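# Shelve labelled cartons onto rack boards A and B

## Task

Place each carton on the rack board named on its label (A is the top board, B the bottom one). It must rest flat on its bottom face and must not sit on another carton. Any carton that drops, or slides downward by more than a few centimetres, means the task has failed.

## Robot and tools

Robot: two six-joint arms, left_arm and right_arm, each with a two-finger gripper and each riding its own carriage on one floor track. Carriage left_rail carries left_arm and is always on the +y side. Carriage right_rail carries right_arm. The left gripper's fingers can fold: grip with the outer quarter of the pads (near the tips), and never push it tip-first into a surface. The right gripper's fingers are rigid.

Scene frame: fixed to the table, which has its top at z = 0. +z is up, +x is the direction the arms face, and +y is toward their left. The track runs along y at x = 0, with y = 0 at its centre. The table starts at x = 0.17 m. Each arm's base sits at x = 0, y = its carriage's position_m, z = 0.04 m. Gripper fingers point along the gripper's +z axis and close along its y axis. end_effector_position is the point between the closed pads, given in metres. Its orientation is a wxyz quaternion.

execute_actions(actions, cameras): actions is a list holding one action, or an empty list to just read state and images. An action can have the keys rows, steps, until, left_rail and right_rail.
- rows: up to 15 rows, and each row is one control step (1/30 s). A row is one flat list of 18 numbers, each in [-1, 1], covering both arms. The first 9 are for left_arm and the last 9 for right_arm.
- Within each arm's 9 numbers, the first 6 are joint offsets in this order: shoulder pan, shoulder lift, elbow, wrist 1, wrist 2, wrist 3. They are scaled so that 1.0 = 1.326 rad for pan and lift, and 1.989 rad for the other four. They are offsets from the Joint targets as they stood when the action began, not from the previous row, so sending the same offset again in a new call moves the joint further.
- The last 3 are absolute gripper commands: position (+1 = 140 mm open, about -0.8 = pads touching, -1 = close until blocked), force_limit (-1 is about 14 N, 0 is about 40 N, +1 is about 58 N), and speed (-1 is about 30 mm/s, 0 is 140, +1 is 250). A faster close squeezes harder. To leave a gripper unchanged, send its previous three numbers again.
- steps: 1 to 450, 15 if left out. After the last row, each arm keeps moving toward that row's target, so give far targets enough steps.
- until: ends the action early. Conditions can test rail fields, e.g. {"left_rail": {"position_status": ["!=", "moving"]}}, or use {"all": {"status": "ended"}} or {"any": {"status": "ended"}}.
- left_rail or right_rail: {position_m, speed_m_s, acceleration_factor} or {"stop": true}. position_m is the absolute place on the track in metres: left -0.8 to 1.5, right -1.5 to 0.8. speed_m_s ranges 0.01 to 1 and acceleration_factor 0.1 to 1. Keep the carriages at least 0.78 m apart. To drive, send position_m, then wait with until position_status != moving. Let the carriage arrive before you place a gripper. A value out of range makes the whole call refused.

move(target, speed, blend, stop_force, zero, blocking, cameras): follows a smooth joint path.
- target: one 18-number row laid out as above, or a list of up to 15 such rows. All joint offsets count from the current Joint targets, including for later rows in the list.
- speed: rad/s of the joint with the furthest to travel, 0.01 to 2 (default 0.5). Use far less than that when approaching a contact.
- blend: rounds the corners between targets, in rad.
- stop_force: 4 to 80 N. The arm stops when its wrist feels that much more push than at the last zero. Leave it out when moving away from something being pressed on.
- zero: resets the zero before the move.
- blocking=false: returns after 0.5 s. Afterwards, call wait or stop before sending rows.
The result adds a move: line with an ending such as done, off_target, held or fault, plus the furthest-off joint.

Other tools:
- wait(seconds 0–10): holds the last commands.
- stop(): brakes a running move.
- zoom_image(camera, region [x0,y0,x1,y1], at most 504x504 px): cameras are cam_low, cam_left_wrist and cam_right_wrist, each 672x504.
- zero_wrist_force(arm).
- read_manual(section).
- finished_scene(scene 1–2): final; call it only once the cartons rest correctly without the robot.

Results: Joint positions, Joint velocities and Joint targets give one block per arm: the rail (m) first, then the six joints (rad). Also reported: Joint torques, Wrist force and Wrist torque (in the gripper's own axes), end-effector pose and velocity, and Tool commands. Gripper object_status: 0 moving, 1 blocked while opening, 2 blocked while closing (a grip), 3 reached the target or pads met. position_measured is in counts: 3 is open, about 139 is 60 mm, 230 is pads touching. To squeeze harder, raise force_limit and change position slightly, e.g. -1 to -0.98. Rail fields are position_m, position_status (moving, done, contact_stop, time_out, stopped, stopped_with_arm, stopped_for_other_arm, stopped_for_other_carriage) and position_answer (taken or not_taken). The line "joint command not followed" means the clearance check between the arms changed a command. "joint sent to its limit" marks a joint range end.

Avoid:
- dropping cartons, or releasing them while they are moving;
- letting anything leave the table;
- striking or pressing hard; a net force near 150 N, or torque at a joint limit (wrists only about 28–31 N m), stops the arm for 10 s;
- arm-to-arm contact;
- holding loads far out for long, since MOTOR HOT leads to an over-temperature stop;
- big twisting loads on the gripper.

Each tool is called after "Call:" by a JSON object that holds its "name" and its "arguments".

## Session

Call:
{"name": "execute_actions", "arguments": {"actions": []}}

Scene clock: 0.00 s.
left_arm: end_effector_position=(+0.3563, +0.7786, +0.5790) position_measured=3 object_status=3 end_effector_quat_wxyz=(+0.000, +0.000, +1.000, +0.000) | right_arm: end_effector_position=(+0.3563, -0.6214, +0.5790) position_measured=3 object_status=3 end_effector_quat_wxyz=(+0.000, +0.000, +1.000, +0.000)
Joint positions: left_arm=[0.7 -0.281 -2.157 1.821 -1.235 -1.571 -0.28] | right_arm=[-0.7 -0.28 -2.157 1.821 -1.235 -1.571 -0.28]
Joint velocities: within noise
Joint torques (N m): no reading
Wrist force (N): no reading
Wrist torque (N m): no reading
Wrist force, peak (N): no reading
Joint targets: left_arm=[0.700 -0.280 -2.157 1.821 -1.235 -1.571 -0.280] | right_arm=[-0.700 -0.281 -2.157 1.821 -1.235 -1.571 -0.280]
Tool commands: left_gripper/position=+1.0 left_gripper/force_limit=+1.0 left_gripper/speed=+1.0 right_gripper/position=+1.0 right_gripper/force_limit=+1.0 right_gripper/speed=+1.0
left_rail: position_m=0.700 position_status=done
right_rail: position_m=-0.700 position_status=done

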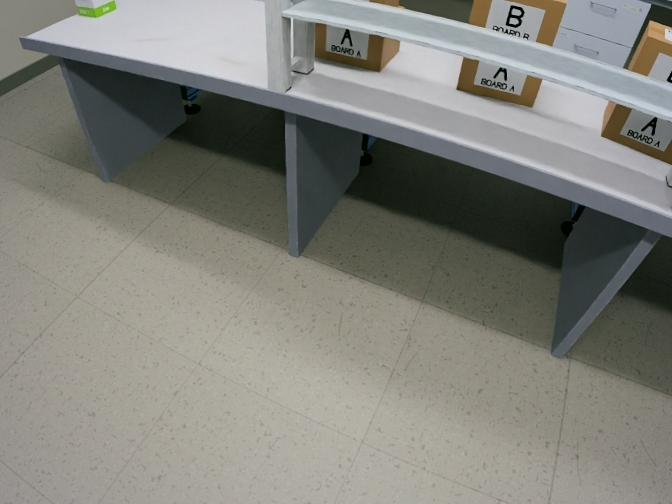

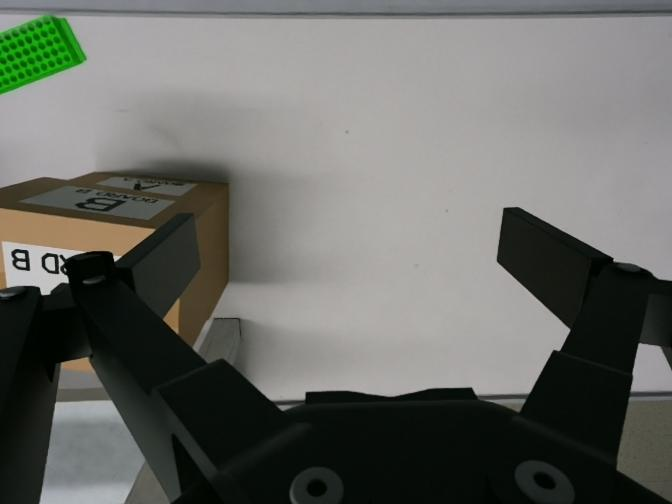

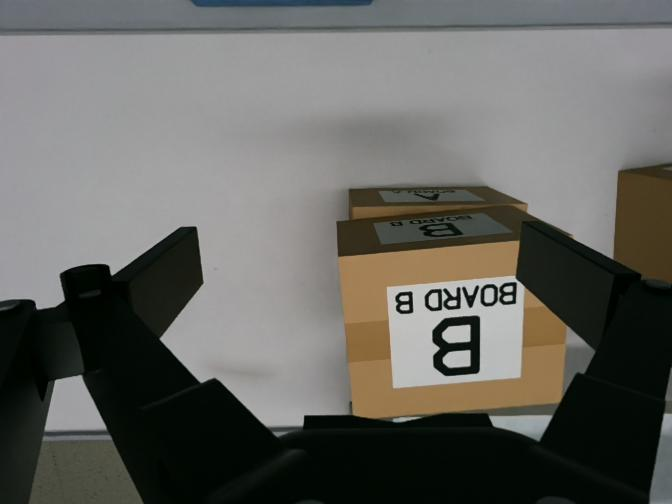

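Call:
{"name": "zoom_image", "arguments": {"camera": "cam_low", "region": [260, 0, 672, 240]}}

Call:
{"name": "zoom_image", "arguments": {"camera": "cam_left_wrist", "region": [0, 150, 350, 504]}}

Call:
{"name": "zoom_image", "arguments": {"camera": "cam_right_wrist", "region": [200, 150, 672, 504]}}

Scaled by 1.223.

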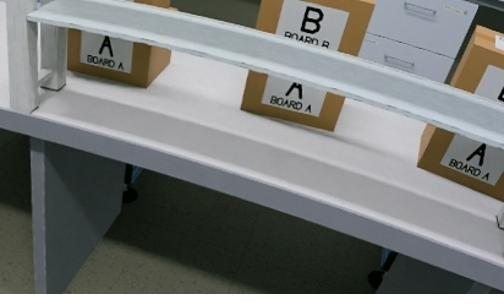

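Scaled by 1.424.

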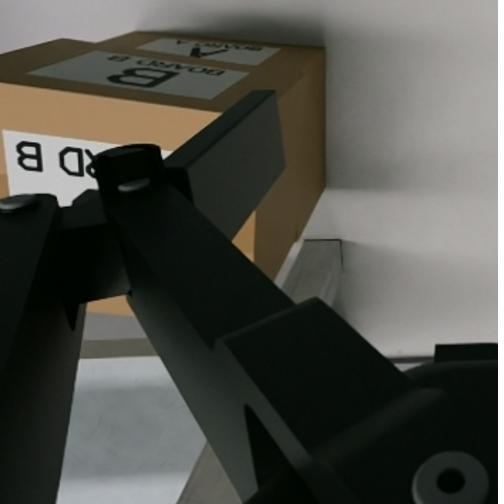

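Scaled by 1.068.

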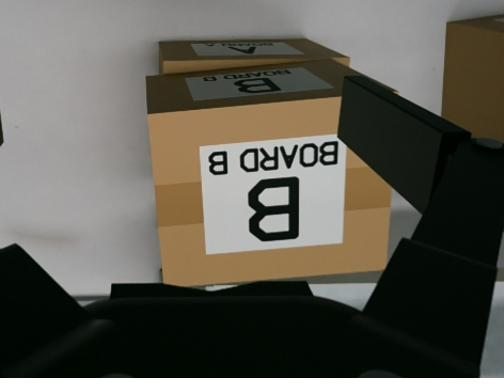

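Call:
{"name": "move", "arguments": {"target": [0,0,0,-0.38,0,0,1,1,1,0,0,0,-0.38,0,0,1,1,1], "speed": 0.8}}

Scene clock: 46.23 s.
left_arm: end_effector_position=(+0.5494, +0.7230, +0.7539) position_measured=3 object_status=3 end_effector_quat_wxyz=(+0.354, +0.000, +0.929, -0.102) | right_arm: end_effector_position=(+0.5494, -0.6770, +0.7539) position_measured=3 object_status=3 end_effector_quat_wxyz=(+0.354, +0.000, +0.929, -0.102)
Joint positions: left_arm=[0.7 -0.281 -2.157 1.821 -1.991 -1.571 -0.28] | right_arm=[-0.7 -0.281 -2.157 1.821 -1.991 -1.571 -0.28]
Joint velocities: within noise
Joint torques (N m): left_arm=[-0.06 4.79 -49.75 -9.49 0.44 0.17] | right_arm=[-2.08 3.43 -41.67 -10.14 0.23 0.05]
Wrist force (N): left_arm=[0.1 0.7 0.0] | right_arm=[0.8 0.2 1.1]
Wrist torque (N m): left_arm=[0.18 0.09 -0.11] | right_arm=[-0.10 -0.10 -0.30]
Wrist force, peak (N): left_arm=[-1.1 0.2 -1.0] | right_arm=[1.3 0.1 1.2]
Joint targets: left_arm=[0.700 -0.280 -2.157 1.821 -1.991 -1.571 -0.280] | right_arm=[-0.700 -0.281 -2.157 1.821 -1.991 -1.571 -0.280]
left_rail: position_m=0.700 position_status=done
right_rail: position_m=-0.700 position_status=done
move: done
camera_calibration:
cam_left_wrist: T_world_to_cam=[[0.0619969, 0.982578, -0.175208, -0.603343], [0.481196, 0.12437, 0.867746, -1.01227], [0.874418, -0.138107, -0.465102, 0.152862], [0, 0, 0, 1]] pos_world=[0.390839, 0.739838, 0.843776]
cam_right_wrist: T_world_to_cam=[[0.0806674, 0.982875, -0.16568, 0.753024], [0.505659, 0.10289, 0.856576, -0.852107], [0.858954, -0.152876, -0.4887, -0.030898], [0, 0, 0, 1]] pos_world=[0.396672, -0.657179, 0.839556]

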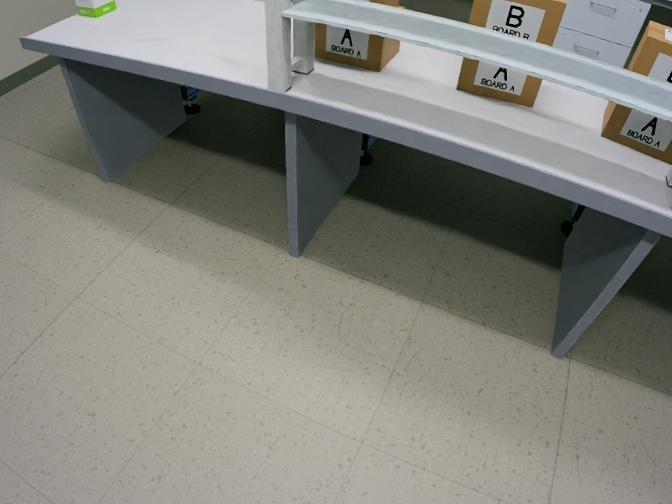

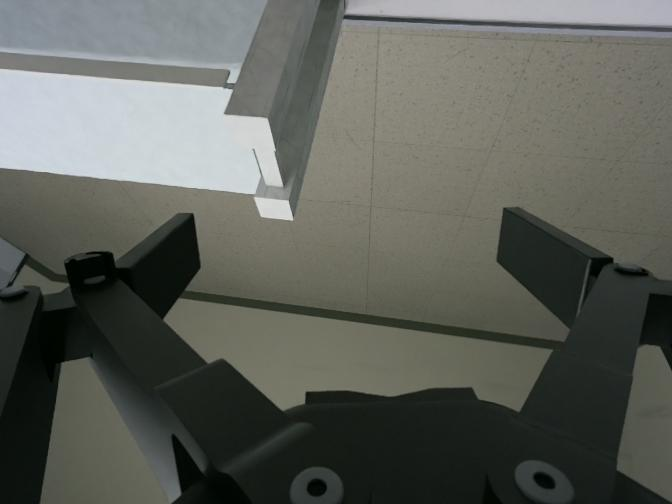

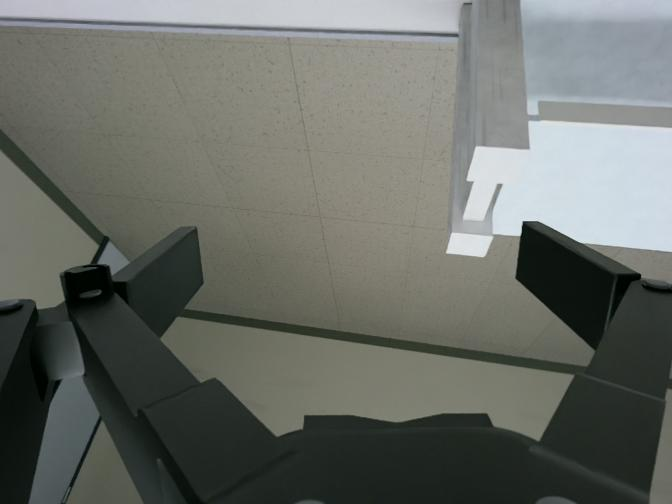

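Call:
{"name": "execute_actions", "arguments": {"actions": [{"left_rail":{"position_m":0.2},"right_rail":{"position_m":-0.7},"steps":120,"until":{"left_rail":{"position_status":["!=","moving"]}}}], "cameras": []}}

Call:
{"name": "move", "arguments": {"target": [0,0,0,0.16,0,0,1,1,1,0,0,0,0.16,0,0,1,1,1], "speed": 0.8}}

Scene clock: 54.00 s.
left_arm: end_effector_position=(+0.5494, +0.2231, +0.7539) position_measured=3 object_status=3 end_effector_quat_wxyz=(+0.355, +0.000, +0.929, -0.102) end_effector_velocity=(-0.001, -0.001, +0.000) end_effector_angular_velocity=(+0.000, +0.000, +0.000) | right_arm: end_effector_position=(+0.5494, -0.6770, +0.7539) position_measured=3 object_status=3 end_effector_quat_wxyz=(+0.355, +0.000, +0.929, -0.102)
Joint positions: left_arm=[0.2 -0.281 -2.157 1.821 -1.991 -1.571 -0.28] | right_arm=[-0.7 -0.281 -2.157 1.821 -1.991 -1.571 -0.28]
Joint velocities: left_arm=[-0.001 0 -0.001 0.001 0.001 0 0] | right_arm=[within noise]
Joint torques (N m): left_arm=[-0.91 5.52 -47.9 -8.14 0.09 -0.08] | right_arm=[-1.01 5.38 -39.96 -9.05 0.31 0.14]
Wrist force (N): left_arm=[0.3 0.8 -0.3] | right_arm=[0.7 0.3 1.0]
Wrist torque (N m): left_arm=[0.19 0.05 -0.11] | right_arm=[-0.08 -0.10 -0.30]
Wrist force, peak (N): left_arm=[-0.2 2.5 -0.5] | right_arm=[1.0 0.2 1.4]
Joint targets: left_arm=[0.200 -0.280 -2.157 1.821 -1.991 -1.571 -0.280] | right_arm=[-0.700 -0.281 -2.157 1.821 -1.991 -1.571 -0.280]
Tool commands: left_gripper/position=+1.0 left_gripper/force_limit=+1.0 left_gripper/speed=+1.0 right_gripper/position=+1.0 right_gripper/force_limit=+1.0 right_gripper/speed=+1.0
left_rail: position_m=0.200 position_status=done
right_rail: position_m=-0.700 position_status=done
No camera images: "cameras" was empty.

Scene clock: 55.10 s.
left_arm: end_effector_position=(+0.4842, +0.2417, +0.6619) position_measured=3 object_status=3 end_effector_quat_wxyz=(+0.209, +0.000, +0.976, -0.060) | right_arm: end_effector_position=(+0.4842, -0.6583, +0.6619) position_measured=3 object_status=3 end_effector_quat_wxyz=(+0.209, +0.000, +0.976, -0.060)
Joint positions: left_arm=[0.2 -0.281 -2.157 1.821 -1.673 -1.571 -0.28] | right_arm=[-0.7 -0.281 -2.157 1.821 -1.673 -1.571 -0.28]
Joint velocities: within noise
Joint torques (N m): left_arm=[0.14 6.7 -46.55 -0.86 -0.05 -0.04] | right_arm=[-1.32 6.42 -39.28 -1.06 0.23 -0.11]
Wrist force (N): left_arm=[-0.1 0.5 -0.3] | right_arm=[0.5 0.0 0.8]
Wrist torque (N m): left_arm=[0.12 0.09 -0.06] | right_arm=[-0.07 -0.07 -0.17]
Wrist force, peak (N): left_arm=[1.1 0.9 0.7] | right_arm=[1.5 0.4 1.5]
Joint targets: left_arm=[0.200 -0.280 -2.157 1.821 -1.673 -1.571 -0.280] | right_arm=[-0.700 -0.281 -2.157 1.821 -1.673 -1.571 -0.280]
left_rail: position_m=0.200 position_status=done
right_rail: position_m=-0.700 position_status=done
move: done
camera_calibration:
cam_left_wrist: T_world_to_cam=[[0.0196064, 0.99479, -0.100042, -0.174755], [0.721184, 0.0552305, 0.690538, -0.823442], [0.692466, -0.0856874, -0.716344, 0.342373], [0, 0, 0, 1]] pos_world=[0.360198, 0.248661, 0.796392]
cam_right_wrist: T_world_to_cam=[[0.0402781, 0.994511, -0.096571, 0.706057], [0.740879, 0.0351237, 0.67072, -0.777783], [0.67043, -0.0985627, -0.735397, 0.273364], [0, 0, 0, 1]] pos_world=[0.364533, -0.64792, 0.79089]

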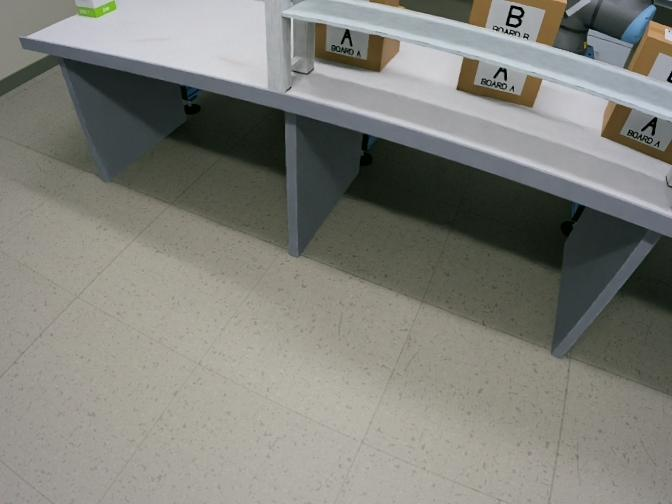

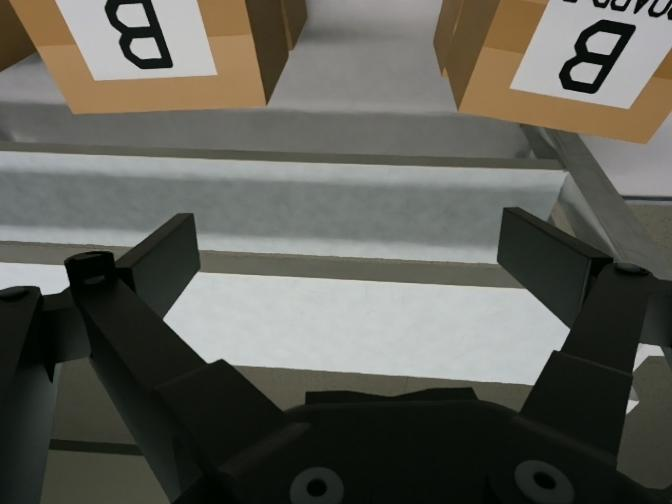

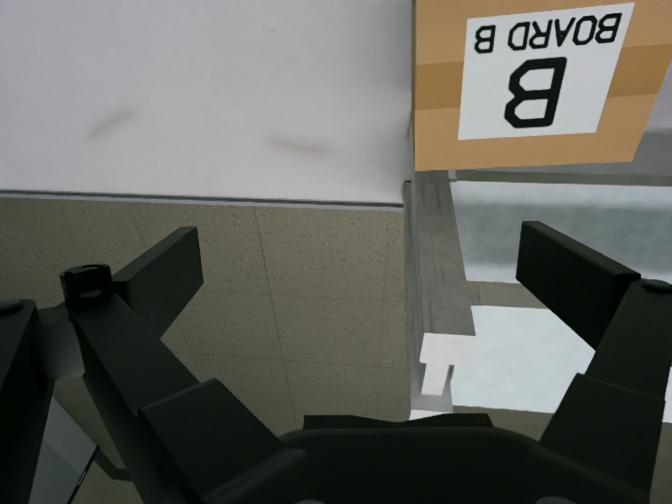

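Call:
{"name": "move", "arguments": {"target": [0,-0.007,0.3323,-0.635,0,0,1,1,1,0,-0.007,0.3323,-0.635,0,0,1,1,1], "speed": 0.8}}

Scene clock: 212.27 s.
left_arm: end_effector_position=(+0.5813, +0.2138, +0.4847) position_measured=3 object_status=3 end_effector_quat_wxyz=(+0.481, +0.000, +0.866, -0.139) | right_arm: end_effector_position=(+0.5813, -0.6862, +0.4847) position_measured=3 object_status=3 end_effector_quat_wxyz=(+0.481, +0.000, +0.866, -0.139)
Joint positions: left_arm=[0.2 -0.281 -2.166 2.482 -2.935 -1.571 -0.28] | right_arm=[-0.7 -0.28 -2.166 2.482 -2.935 -1.571 -0.28]
Joint velocities: within noise
Joint torques (N m): left_arm=[0.42 -18.76 -42.34 -8.75 0.1 -0.37] | right_arm=[-1.3 -8.02 -36.79 -10.32 0.31 -0.1]
Wrist force (N): left_arm=[0.2 0.9 0.1] | right_arm=[0.5 0.2 1.5]
Wrist torque (N m): left_arm=[0.20 0.12 -0.13] | right_arm=[-0.14 -0.03 -0.36]
Wrist force, peak (N): left_arm=[1.8 1.6 0.2] | right_arm=[1.9 0.9 1.9]
Joint targets: left_arm=[0.200 -0.280 -2.166 2.482 -2.935 -1.571 -0.280] | right_arm=[-0.700 -0.281 -2.166 2.482 -2.935 -1.571 -0.280]
left_rail: position_m=0.200 position_status=done
right_rail: position_m=-0.700 position_status=done
move: done
camera_calibration:
cam_left_wrist: T_world_to_cam=[[0.119359, 0.966052, -0.229124, -0.155836], [0.222689, 0.198845, 0.954395, -0.638374], [0.967555, -0.164939, -0.191395, -0.251605], [0, 0, 0, 1]] pos_world=[0.404201, 0.235983, 0.5254]
cam_right_wrist: T_world_to_cam=[[0.134651, 0.967322, -0.214841, 0.696662], [0.249051, 0.176818, 0.952213, -0.483189], [0.959084, -0.181723, -0.217104, -0.400879], [0, 0, 0, 1]] pos_world=[0.411009, -0.661309, 0.522738]

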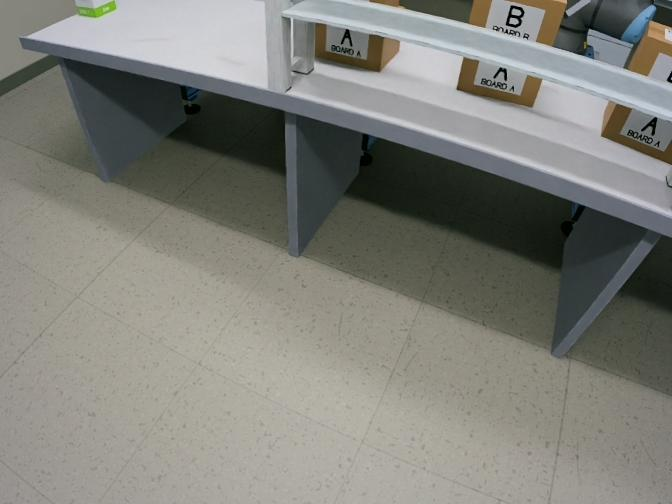

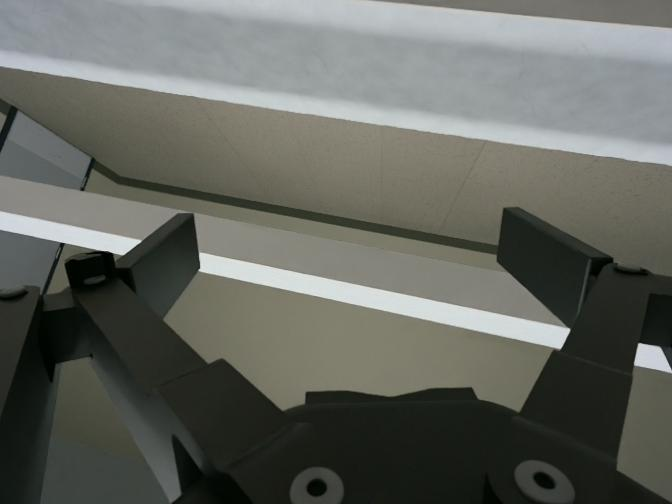

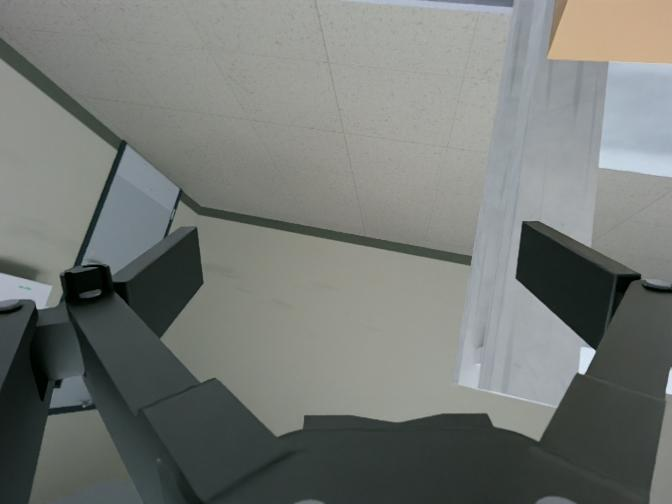

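Call:
{"name": "move", "arguments": {"target": [0,0.007,-0.3323,0.855,0,0,1,1,1,0,0.007,-0.3323,0.855,0,0,1,1,1], "speed": 0.8, "cameras": []}}

Call:
{"name": "execute_actions", "arguments": {"actions": [{"left_rail":{"position_m":0.45},"right_rail":{"position_m":-0.55},"steps":120,"until":{"all":{"status":"ended"}}}]}}

Call:
{"name": "execute_actions", "arguments": {"actions": [{"left_rail":{"position_m":-0.05},"right_rail":{"position_m":-0.85},"steps":120,"until":{"all":{"status":"ended"}}}]}}

Scene clock: 274.27 s.
left_arm: end_effector_position=(+0.3564, +0.2786, +0.5790) position_measured=3 object_status=3 end_effector_quat_wxyz=(+0.000, +0.000, +1.000, +0.000) | right_arm: end_effector_position=(+0.3564, -0.6214, +0.5790) position_measured=3 object_status=3 end_effector_quat_wxyz=(+0.000, +0.000, +1.000, +0.000)
Joint positions: left_arm=[0.2 -0.281 -2.157 1.821 -1.235 -1.571 -0.28] | right_arm=[-0.7 -0.28 -2.157 1.821 -1.235 -1.571 -0.28]
Joint velocities: within noise
Joint torques (N m): left_arm=[-1.31 23.47 -62.26 -0.75 0.25 -0.34] | right_arm=[-0.51 13.46 -51.17 -0.09 0.53 -0.3]
Wrist force (N): left_arm=[0.0 0.0 0.0] | right_arm=[0.1 0.1 0.0]
Wrist torque (N m): left_arm=[0.00 0.01 0.00] | right_arm=[0.02 -0.02 0.00]
Wrist force, peak (N): left_arm=[1.0 1.5 -0.3] | right_arm=[1.4 0.6 1.8]
Joint targets: left_arm=[0.200 -0.280 -2.157 1.821 -1.235 -1.571 -0.280] | right_arm=[-0.700 -0.281 -2.157 1.821 -1.235 -1.571 -0.280]
left_rail: position_m=0.200 position_status=done
right_rail: position_m=-0.700 position_status=done
move: done
No camera images: "cameras" was empty.

Scene clock: 275.77 s.
left_arm: end_effector_position=(+0.3563, +0.5285, +0.5790) position_measured=3 object_status=3 end_effector_quat_wxyz=(+0.000, +0.000, +1.000, +0.000) end_effector_velocity=(+0.000, +0.002, +0.000) end_effector_angular_velocity=(+0.001, +0.000, +0.001) | right_arm: end_effector_position=(+0.3563, -0.4714, +0.5790) position_measured=3 object_status=3 end_effector_quat_wxyz=(+0.000, +0.000, +1.000, +0.000)
Joint positions: left_arm=[0.45 -0.281 -2.157 1.821 -1.235 -1.571 -0.28] | right_arm=[-0.55 -0.28 -2.157 1.821 -1.235 -1.571 -0.28]
Joint velocities: left_arm=[0.001 0.001 0 -0.001 0 0.001 0] | right_arm=[within noise]
Joint torques (N m): left_arm=[-1.02 3.59 -59.71 -0.8 0.31 -0.52] | right_arm=[-2.63 -1.86 -49.02 -1.07 0.38 -0.26]
Wrist force (N): left_arm=[0.3 0.4 -0.1] | right_arm=[0.2 -0.1 0.3]
Wrist torque (N m): left_arm=[0.08 -0.06 0.00] | right_arm=[-0.02 -0.04 0.00]
Wrist force, peak (N): left_arm=[0.1 -2.3 -0.1] | right_arm=[0.2 -2.1 -0.1]
Joint targets: left_arm=[0.450 -0.280 -2.157 1.821 -1.235 -1.571 -0.280] | right_arm=[-0.550 -0.281 -2.157 1.821 -1.235 -1.571 -0.280]
Tool commands: left_gripper/position=+1.0 left_gripper/force_limit=+1.0 left_gripper/speed=+1.0 right_gripper/position=+1.0 right_gripper/force_limit=+1.0 right_gripper/speed=+1.0
left_rail: position_m=0.450 position_status=done
right_rail: position_m=-0.550 position_status=done
camera_calibration:
cam_left_wrist: T_world_to_cam=[[0.00210061, 0.999833, 0.018132, -0.530623], [0.941044, -0.00811013, 0.338188, -0.530692], [0.338279, 0.0163526, -0.940904, 0.59837], [0, 0, 0, 1]] pos_world=[0.298103, 0.516446, 0.752103]
cam_right_wrist: T_world_to_cam=[[0.0223792, 0.999667, 0.012822, 0.462872], [0.950446, -0.0252517, 0.309861, -0.528227], [0.310082, 0.00525221, -0.950695, 0.618509], [0, 0, 0, 1]] pos_world=[0.299904, -0.479305, 0.745755]

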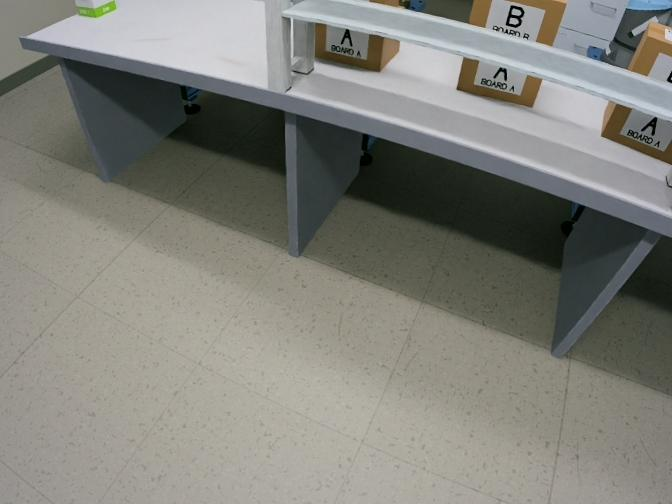

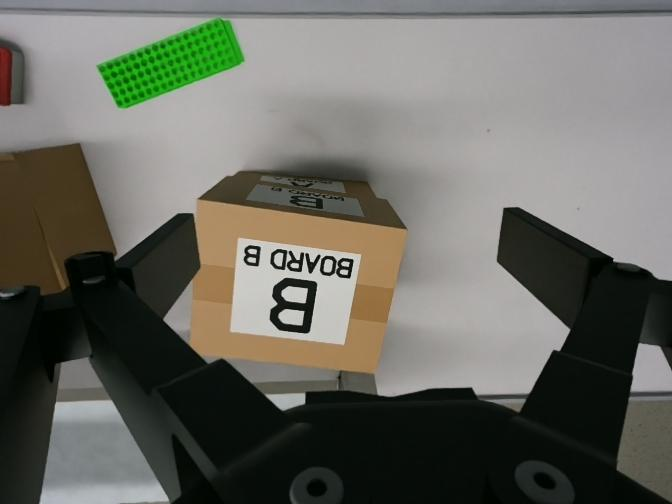

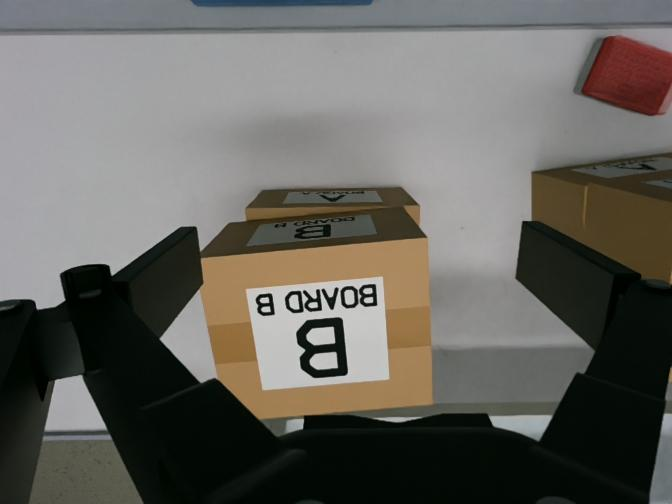

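Scene clock: 277.77 s.
left_arm: end_effector_position=(+0.3563, +0.0287, +0.5790) position_measured=3 object_status=3 end_effector_quat_wxyz=(+0.000, +0.000, +1.000, +0.000) end_effector_velocity=(-0.001, -0.001, +0.000) end_effector_angular_velocity=(+0.000, -0.001, -0.001) | right_arm: end_effector_position=(+0.3563, -0.7714, +0.5790) position_measured=3 object_status=3 end_effector_quat_wxyz=(+0.000, +0.000, +1.000, +0.000)
Joint positions: left_arm=[-0.05 -0.281 -2.157 1.821 -1.235 -1.571 -0.28] | right_arm=[-0.85 -0.28 -2.157 1.821 -1.235 -1.571 -0.28]
Joint velocities: left_arm=[-0.001 0 -0.002 0 0.001 0 0.001] | right_arm=[within noise]
Joint torques (N m): left_arm=[-4.11 -15.57 -56.97 -1.37 0.25 -0.72] | right_arm=[-1.74 -8.11 -44.4 -1.65 0.53 -0.32]
Wrist force (N): left_arm=[0.1 0.0 -0.2] | right_arm=[0.0 0.0 -0.1]
Wrist torque (N m): left_arm=[-0.01 -0.01 0.00] | right_arm=[0.00 0.00 0.00]
Wrist force, peak (N): left_arm=[0.2 2.5 -0.4] | right_arm=[-0.1 2.2 0.2]
Joint targets: left_arm=[-0.050 -0.280 -2.157 1.821 -1.235 -1.571 -0.280] | right_arm=[-0.850 -0.281 -2.157 1.821 -1.235 -1.571 -0.280]
Tool commands: left_gripper/position=+1.0 left_gripper/force_limit=+1.0 left_gripper/speed=+1.0 right_gripper/position=+1.0 right_gripper/force_limit=+1.0 right_gripper/speed=+1.0
left_rail: position_m=-0.050 position_status=done
right_rail: position_m=-0.850 position_status=done
camera_calibration:
cam_left_wrist: T_world_to_cam=[[0.00210068, 0.999833, 0.0181322, -0.0309407], [0.941044, -0.00811026, 0.338188, -0.534745], [0.338279, 0.0163527, -0.940904, 0.606542], [0, 0, 0, 1]] pos_world=[0.298103, 0.01668, 0.752103]
cam_right_wrist: T_world_to_cam=[[0.0223789, 0.999667, 0.0128157, 0.762767], [0.95044, -0.0252495, 0.309882, -0.535805], [0.310103, 0.00524576, -0.950688, 0.620078], [0, 0, 0, 1]] pos_world=[0.299892, -0.779295, 0.745762]

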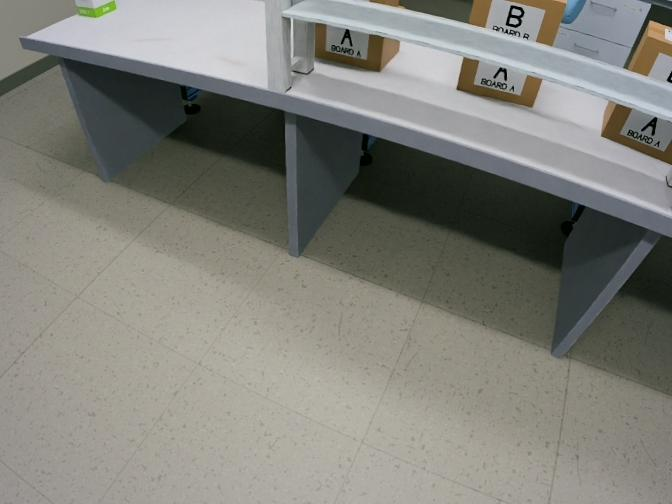

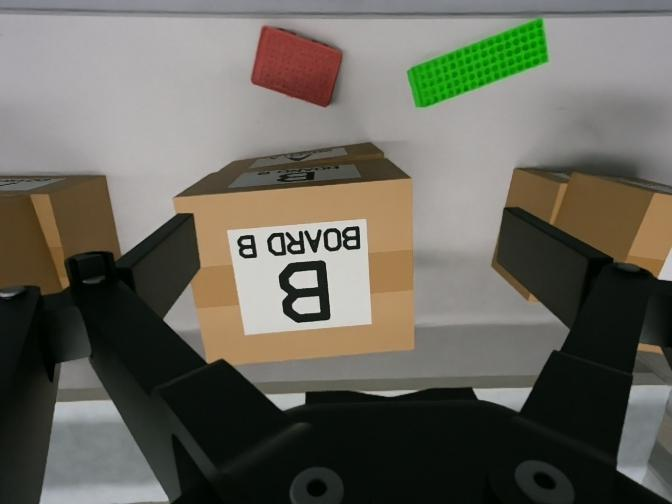

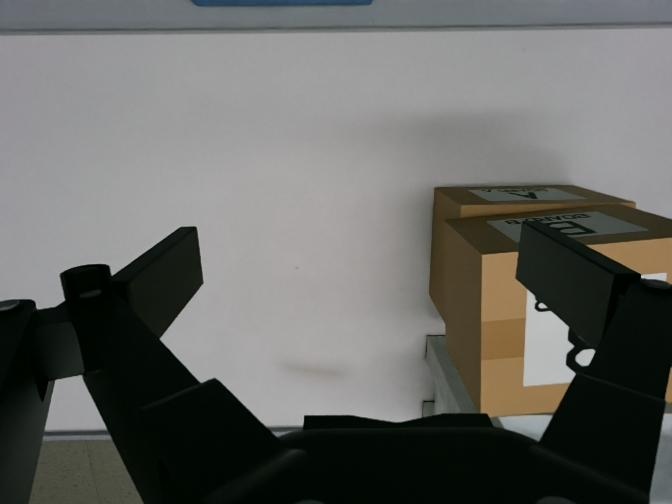

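Call:
{"name": "zoom_image", "arguments": {"camera": "cam_left_wrist", "region": [472, 120, 672, 370]}}

Call:
{"name": "zoom_image", "arguments": {"camera": "cam_left_wrist", "region": [0, 120, 440, 400]}}

Call:
{"name": "zoom_image", "arguments": {"camera": "cam_right_wrist", "region": [400, 150, 672, 450]}}

Scaled by 2.016.

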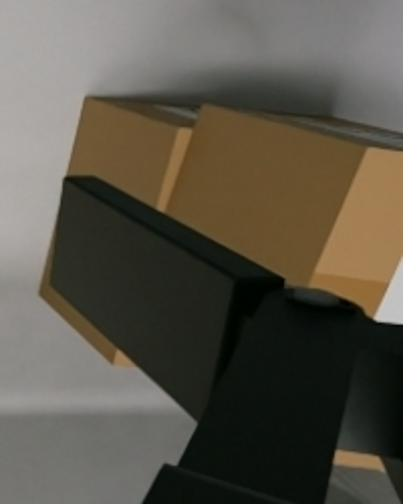

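Scaled by 1.145.

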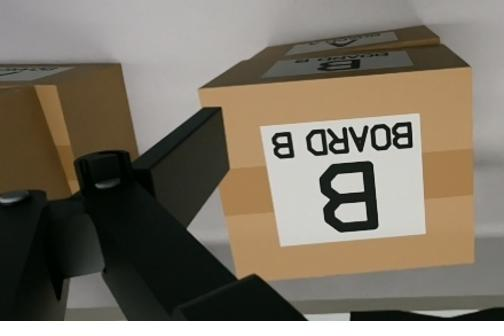

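Scaled by 1.680.

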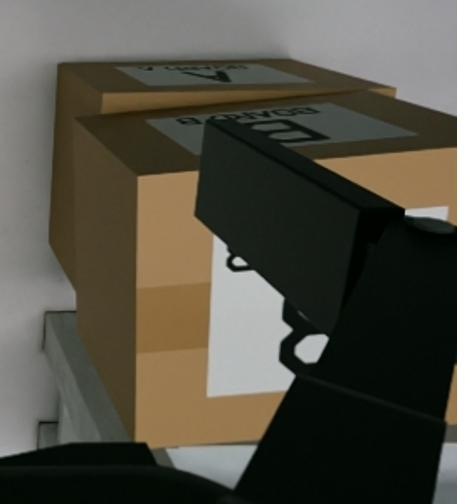

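Call:
{"name": "execute_actions", "arguments": {"actions": [{"left_rail":{"position_m":0.58},"right_rail":{"position_m":-0.62},"steps":120,"until":{"all":{"status":"ended"}}}], "cameras": []}}

Call:
{"name": "move", "arguments": {"target": [-0.5216,0.0618,0.1,-0.0746,0.258,-0.0068,0.1,1,0,0.39,0.1027,0.1442,-0.446,-0.1466,-0.2263,0.1,1,0], "speed": 0.8, "cameras": []}}

Call:
{"name": "move", "arguments": {"target": [-0.5216,0.0618,0.1,-0.0746,0.258,-0.0068,0.1,1,0,0.39,0.1027,0.1442,-0.446,-0.1466,-0.2263,0.1,1,0], "speed": 0.8}}

Scene clock: 379.50 s.
left_arm: end_effector_position=(+0.3563, +0.6585, +0.5790) position_measured=3 object_status=3 end_effector_quat_wxyz=(+0.000, +0.000, +1.000, +0.000) end_effector_velocity=(+0.000, +0.001, -0.001) end_effector_angular_velocity=(+0.000, +0.001, -0.001) | right_arm: end_effector_position=(+0.3563, -0.6080, +0.5790) position_measured=3 object_status=3 end_effector_quat_wxyz=(+0.000, +0.000, +1.000, +0.000)
Joint positions: left_arm=[0.58 -0.281 -2.157 1.821 -1.235 -1.571 -0.28] | right_arm=[-0.687 -0.28 -2.157 1.821 -1.235 -1.571 -0.28]
Joint velocities: left_arm=[0.001 0 0 0.001 0 0 0.001] | right_arm=[within noise]
Joint torques (N m): left_arm=[0.16 -7.27 -47.52 -3.18 0.64 -0.55] | right_arm=[0 14.45 -36.7 -3.63 0.68 -0.44]
Wrist force (N): left_arm=[0.0 -0.1 -0.1] | right_arm=[0.0 0.0 0.4]
Wrist torque (N m): left_arm=[-0.02 0.00 0.00] | right_arm=[0.00 0.00 0.00]
Wrist force, peak (N): left_arm=[-0.1 -2.2 -0.2] | right_arm=[0.0 5.0 0.5]
Joint targets: left_arm=[0.580 -0.280 -2.157 1.821 -1.235 -1.571 -0.280] | right_arm=[-0.687 -0.281 -2.157 1.821 -1.235 -1.571 -0.280]
Tool commands: left_gripper/position=+1.0 left_gripper/force_limit=+1.0 left_gripper/speed=+1.0 right_gripper/position=+1.0 right_gripper/force_limit=+1.0 right_gripper/speed=+1.0
left_rail: position_m=0.580 position_status=done
right_rail: position_m=-0.687 position_status=stopped_for_other_carriage position_answer=taken
No camera images: "cameras" was empty.

Scene clock: 381.33 s.
left_arm: end_effector_position=(+0.4817, +0.4797, +0.4787) position_measured=117 object_status=3 end_effector_quat_wxyz=(+0.098, +0.337, +0.905, +0.242) | right_arm: end_effector_position=(+0.5228, -0.4822, +0.4847) position_measured=117 object_status=3 end_effector_quat_wxyz=(+0.186, -0.418, +0.868, -0.193)
Joint positions: left_arm=[0.58 -0.972 -2.075 2.02 -1.383 -1.058 -0.294] | right_arm=[-0.687 0.236 -2.021 2.108 -2.122 -1.862 -0.73]
Joint velocities: within noise
Joint torques (N m): left_arm=[-12.25 11.92 -42.17 -7.86 4.43 -1.81] | right_arm=[9.04 -0.17 -38.06 -10.51 -3.77 -2.3]
Wrist force (N): left_arm=[0.3 -0.3 -0.6] | right_arm=[0.3 0.1 1.2]
Wrist torque (N m): left_arm=[0.02 -0.06 -0.15] | right_arm=[-0.29 -0.07 -0.19]
Wrist force, peak (N): left_arm=[-1.3 -2.3 -0.2] | right_arm=[-0.7 1.6 1.6]
Joint targets: left_arm=[0.580 -0.972 -2.075 2.020 -1.383 -1.058 -0.294] | right_arm=[-0.687 0.237 -2.021 2.108 -2.122 -1.862 -0.731]
left_rail: position_m=0.580 position_status=done
right_rail: position_m=-0.687 position_status=stopped_for_other_carriage position_answer=taken
move: done
No camera images: "cameras" was empty.

Scene clock: 383.17 s.
left_arm: end_effector_position=(+0.4287, +0.1631, +0.4500) position_measured=117 object_status=3 end_effector_quat_wxyz=(+0.342, +0.592, +0.632, +0.365) | right_arm: end_effector_position=(+0.4534, -0.2795, +0.4501) position_measured=117 object_status=3 end_effector_quat_wxyz=(-0.364, +0.632, -0.592, +0.342)
Joint positions: left_arm=[0.58 -1.663 -1.993 2.219 -1.532 -0.545 -0.308] | right_arm=[-0.687 0.753 -1.885 2.394 -3.009 -2.154 -1.18]
Joint velocities: within noise
Joint torques (N m): left_arm=[-18.01 9.2 -41.34 -7.9 5.64 -2.83] | right_arm=[12.87 -5.52 -32.73 -10.25 -4.29 -2.76]
Wrist force (N): left_arm=[-0.1 0.1 -0.4] | right_arm=[0.1 0.6 1.3]
Wrist torque (N m): left_arm=[0.08 0.05 -0.27] | right_arm=[-0.33 -0.11 -0.24]
Wrist force, peak (N): left_arm=[-1.7 -1.9 -1.4] | right_arm=[-0.8 2.3 0.3]
Joint targets: left_arm=[0.580 -1.664 -1.993 2.219 -1.532 -0.545 -0.308] | right_arm=[-0.687 0.754 -1.884 2.394 -3.009 -2.154 -1.181]
left_rail: position_m=0.580 position_status=done
right_rail: position_m=-0.687 position_status=stopped_for_other_carriage position_answer=taken
move: done
camera_calibration:
cam_left_wrist: T_world_to_cam=[[0.483429, 0.0297603, 0.874877, -0.596832], [-0.235178, -0.958264, 0.162549, 0.180131], [0.843201, -0.284333, -0.456254, 0.0729925], [0, 0, 0, 1]] pos_world=[0.269342, 0.211129, 0.526178]
cam_right_wrist: T_world_to_cam=[[-0.511666, -0.0112533, -0.859111, 0.622507], [-0.316499, 0.932068, 0.17629, 0.326464], [0.798765, 0.362109, -0.480469, 0.131356], [0, 0, 0, 1]] pos_world=[0.316918, -0.344847, 0.540362]

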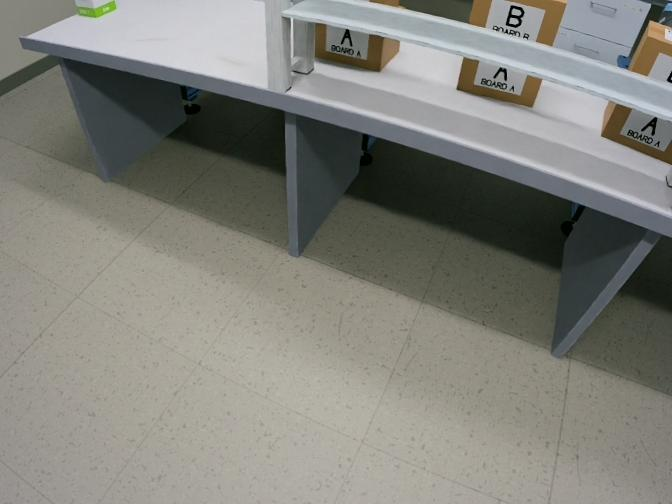

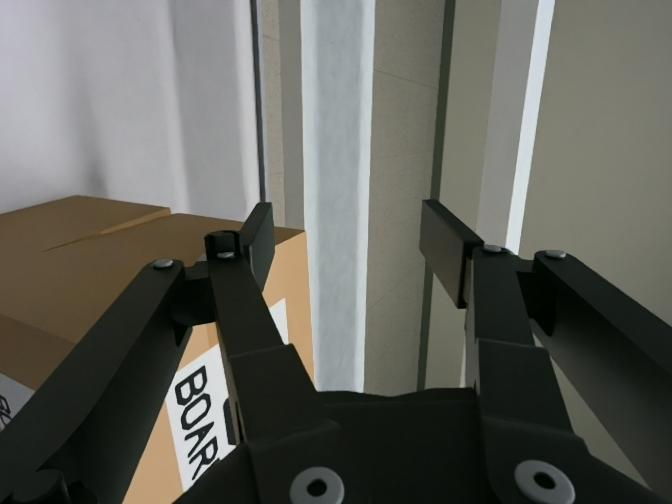

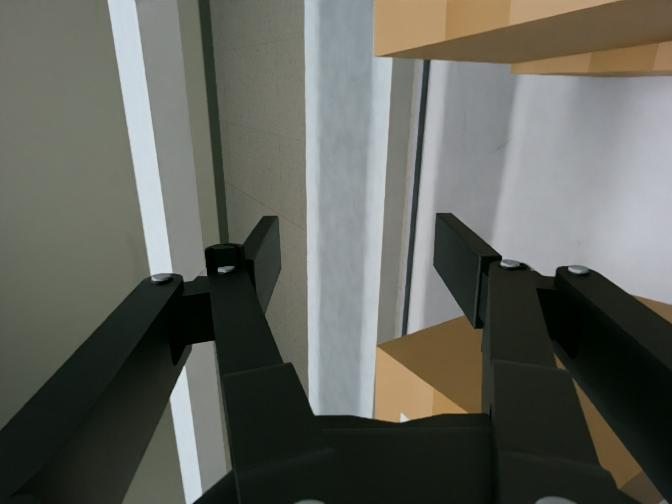

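Call:
{"name": "execute_actions", "arguments": {"actions": [{"right_rail":{"position_m":-0.62},"steps":120,"until":{"all":{"status":"ended"}}}], "cameras": ["cam_right_wrist"]}}

Call:
{"name": "move", "arguments": {"target": [0,0.1966,0.15,-0.2811,0,0,0.1,1,0,0,0.3584,0.104,-0.343,0,0,0.1,1,0], "speed": 0.3}}

Scene clock: 394.30 s.
left_arm: end_effector_position=(+0.4287, +0.1630, +0.4500) position_measured=117 object_status=3 end_effector_quat_wxyz=(+0.342, +0.592, +0.632, +0.365) | right_arm: end_effector_position=(+0.4534, -0.2130, +0.4500) position_measured=117 object_status=3 end_effector_quat_wxyz=(-0.365, +0.632, -0.592, +0.342) end_effector_velocity=(+0.001, +0.000, -0.001) end_effector_angular_velocity=(-0.001, +0.001, +0.000)
Joint positions: left_arm=[0.58 -1.664 -1.993 2.219 -1.532 -0.545 -0.308] | right_arm=[-0.62 0.754 -1.884 2.394 -3.009 -2.154 -1.181]
Joint velocities: left_arm=[within noise] | right_arm=[0.001 -0.001 0.001 0 0 0.001 -0.001]
Joint torques (N m): left_arm=[-13.35 7.1 -47.16 -6.88 5.67 -2.79] | right_arm=[10.79 -13.68 -38.72 -8.32 -3.83 -2.39]
Wrist force (N): left_arm=[0.0 -0.2 -0.3] | right_arm=[-0.1 0.5 1.1]
Wrist torque (N m): left_arm=[0.03 0.04 -0.28] | right_arm=[-0.35 -0.05 -0.24]
Wrist force, peak (N): left_arm=[0.2 -0.6 -0.2] | right_arm=[1.6 1.1 1.3]
Joint targets: left_arm=[0.580 -1.664 -1.993 2.219 -1.532 -0.545 -0.308] | right_arm=[-0.620 0.754 -1.884 2.394 -3.009 -2.154 -1.181]
Tool commands: left_gripper/position=+0.1 left_gripper/force_limit=+1.0 left_gripper/speed=+0.0 right_gripper/position=+0.1 right_gripper/force_limit=+1.0 right_gripper/speed=+0.0
left_rail: position_m=0.580 position_status=done
right_rail: position_m=-0.620 position_status=done
camera_calibration:
cam_right_wrist: T_world_to_cam=[[-0.511609, -0.0113612, -0.859143, 0.623176], [-0.316617, 0.932041, 0.176216, 0.264586], [0.798755, 0.362174, -0.480438, 0.107312], [0, 0, 0, 1]] pos_world=[0.316879, -0.27839, 0.54033]
Images, in order (width x height): cam_right_wrist 672x504.

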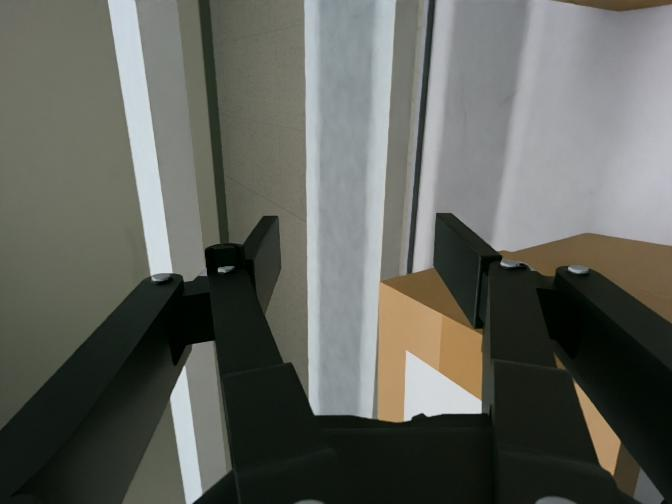

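Scene clock: 397.13 s.
left_arm: end_effector_position=(+0.4287, +0.1630, +0.2200) position_measured=117 object_status=3 end_effector_quat_wxyz=(+0.342, +0.592, +0.632, +0.365) | right_arm: end_effector_position=(+0.4535, -0.2128, +0.2201) position_measured=117 object_status=3 end_effector_quat_wxyz=(-0.365, +0.632, -0.592, +0.342)
Joint positions: left_arm=[0.58 -1.664 -1.732 2.517 -2.091 -0.545 -0.308] | right_arm=[-0.62 0.754 -1.409 2.601 -3.691 -2.154 -1.181]
Joint velocities: within noise
Joint torques (N m): left_arm=[-13.99 1.78 -27.59 -8.15 5.68 -2.17] | right_arm=[7.56 -26.5 -11.5 -10.15 -3.35 -2.19]
Wrist force (N): left_arm=[0.0 -0.3 -0.4] | right_arm=[0.3 0.8 1.3]
Wrist torque (N m): left_arm=[0.03 0.04 -0.26] | right_arm=[-0.29 -0.17 -0.23]
Wrist force, peak (N): left_arm=[0.4 1.0 -1.2] | right_arm=[0.3 1.4 1.6]
Joint targets: left_arm=[0.580 -1.664 -1.732 2.517 -2.091 -0.545 -0.308] | right_arm=[-0.620 0.754 -1.409 2.601 -3.691 -2.154 -1.181]
left_rail: position_m=0.580 position_status=done
right_rail: position_m=-0.620 position_status=done
move: done
camera_calibration:
cam_left_wrist: T_world_to_cam=[[0.483358, 0.0297263, 0.874918, -0.395513], [-0.235355, -0.958215, 0.162581, 0.217518], [0.843192, -0.284501, -0.456164, -0.0319446], [0, 0, 0, 1]] pos_world=[0.269304, 0.211097, 0.296106]
cam_right_wrist: T_world_to_cam=[[-0.511495, -0.0112543, -0.859213, 0.425651], [-0.316641, 0.932019, 0.17629, 0.304879], [0.798819, 0.362233, -0.480287, -0.00341489], [0, 0, 0, 1]] pos_world=[0.316983, -0.278126, 0.310337]

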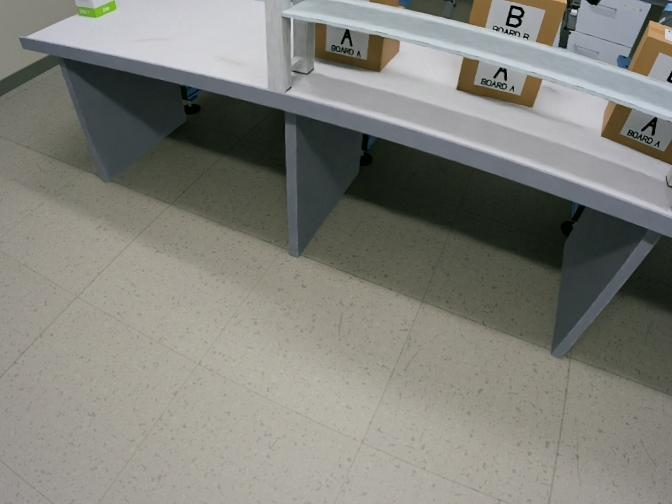

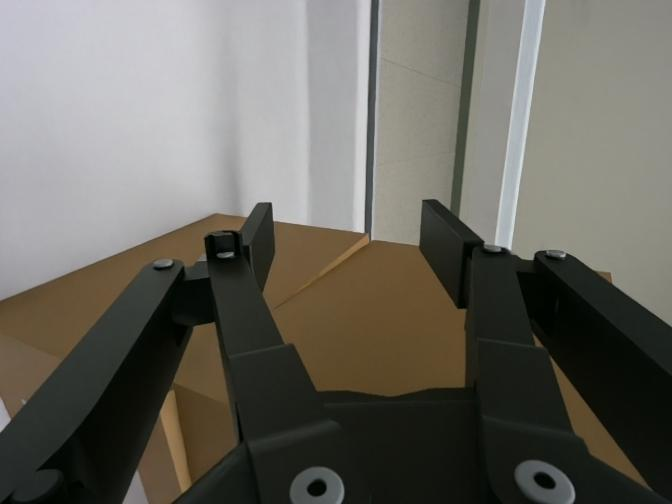

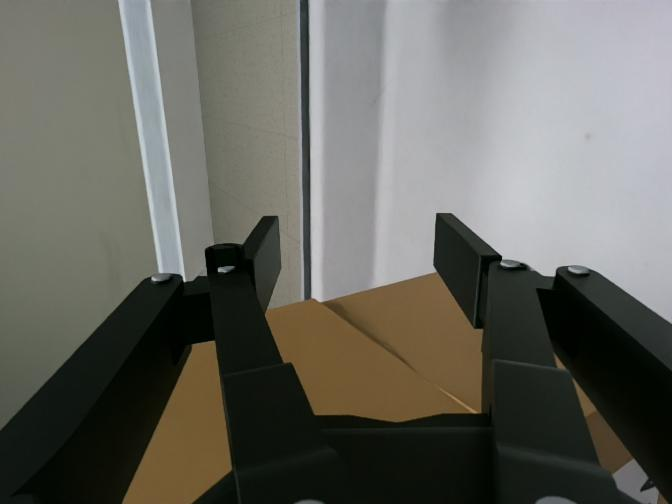

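Call:
{"name": "move", "arguments": {"target": [0.0158,0.0978,-0.0507,-0.0316,0.0026,0.0198,0.1,1,0,0.0868,0.0431,-0.0524,0.0498,-0.0455,0.0442,0.1,1,0], "speed": 0.04, "stop_force": 8, "cameras": ["cam_left_wrist","cam_right_wrist"]}}

Scene clock: 434.33 s.
left_arm: end_effector_position=(+0.4316, +0.1142, +0.2209) position_measured=117 object_status=3 end_effector_quat_wxyz=(+0.342, +0.592, +0.632, +0.365) | right_arm: end_effector_position=(+0.4513, -0.1643, +0.2198) position_measured=117 object_status=3 end_effector_quat_wxyz=(-0.364, +0.632, -0.592, +0.342)
Joint positions: left_arm=[0.58 -1.648 -1.635 2.441 -2.138 -0.541 -0.278] | right_arm=[-0.62 0.841 -1.366 2.522 -3.616 -2.223 -1.114]
Joint velocities: within noise
Joint torques (N m): left_arm=[-15.62 -51.74 -27.76 -0.41 0 -2.14] | right_arm=[-14.64 -55.77 -14.08 -9.57 2.93 -0.9]
Wrist force (N): left_arm=[0.2 -0.4 -0.4] | right_arm=[1.5 -1.3 1.3]
Wrist torque (N m): left_arm=[-0.02 0.00 -0.26] | right_arm=[-0.40 0.01 -0.26]
Wrist force, peak (N): left_arm=[13.9 1.9 -1.3] | right_arm=[8.5 3.6 1.3]
Joint targets: left_arm=[0.580 -1.648 -1.635 2.441 -2.138 -0.541 -0.278] | right_arm=[-0.620 0.841 -1.366 2.522 -3.616 -2.223 -1.114]
left_rail: position_m=0.580 position_status=done
right_rail: position_m=-0.620 position_status=done
move: contact (left_arm, right_arm); left_arm: the shoulder lift is farthest, 0.033 rad from its target; right_arm: the shoulder pan is farthest, 0.028 rad from its target
camera_calibration:
cam_left_wrist: T_world_to_cam=[[0.483394, 0.0298708, 0.874893, -0.396299], [-0.235373, -0.95818, 0.162762, 0.171213], [0.843167, -0.284605, -0.456147, -0.0478411], [0, 0, 0, 1]] pos_world=[0.272206, 0.162275, 0.29703]
cam_right_wrist: T_world_to_cam=[[-0.512414, -0.0112405, -0.858665, 0.425155], [-0.316159, 0.93215, 0.176467, 0.258805], [0.798421, 0.361898, -0.4812, -0.0190179], [0, 0, 0, 1]] pos_world=[0.314863, -0.229584, 0.310243]
Images, in order (width x height): cam_left_wrist 672x504, cam_right_wrist 672x504.

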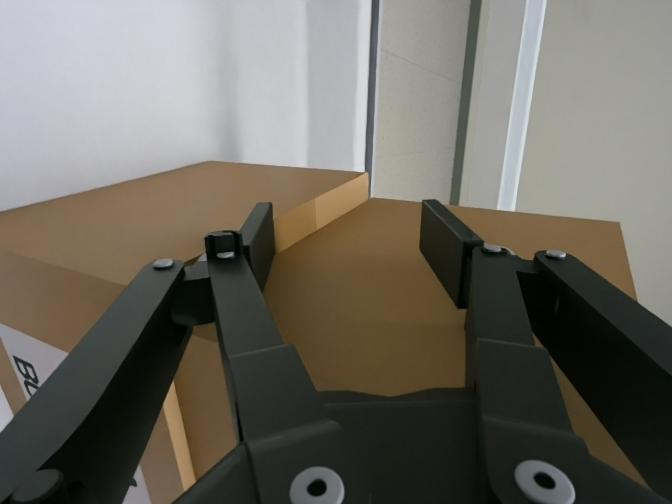

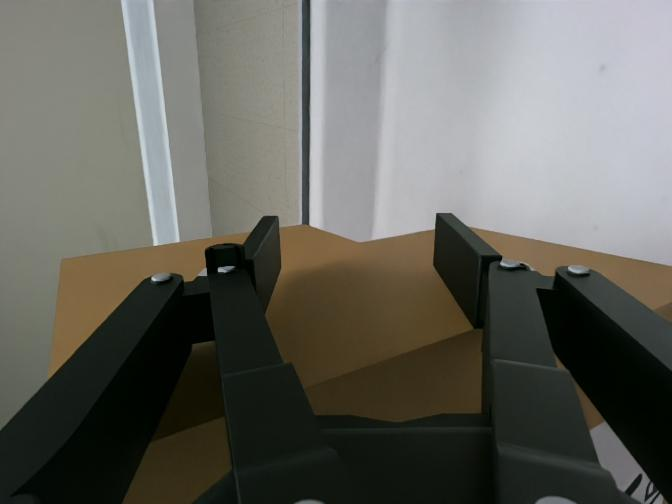

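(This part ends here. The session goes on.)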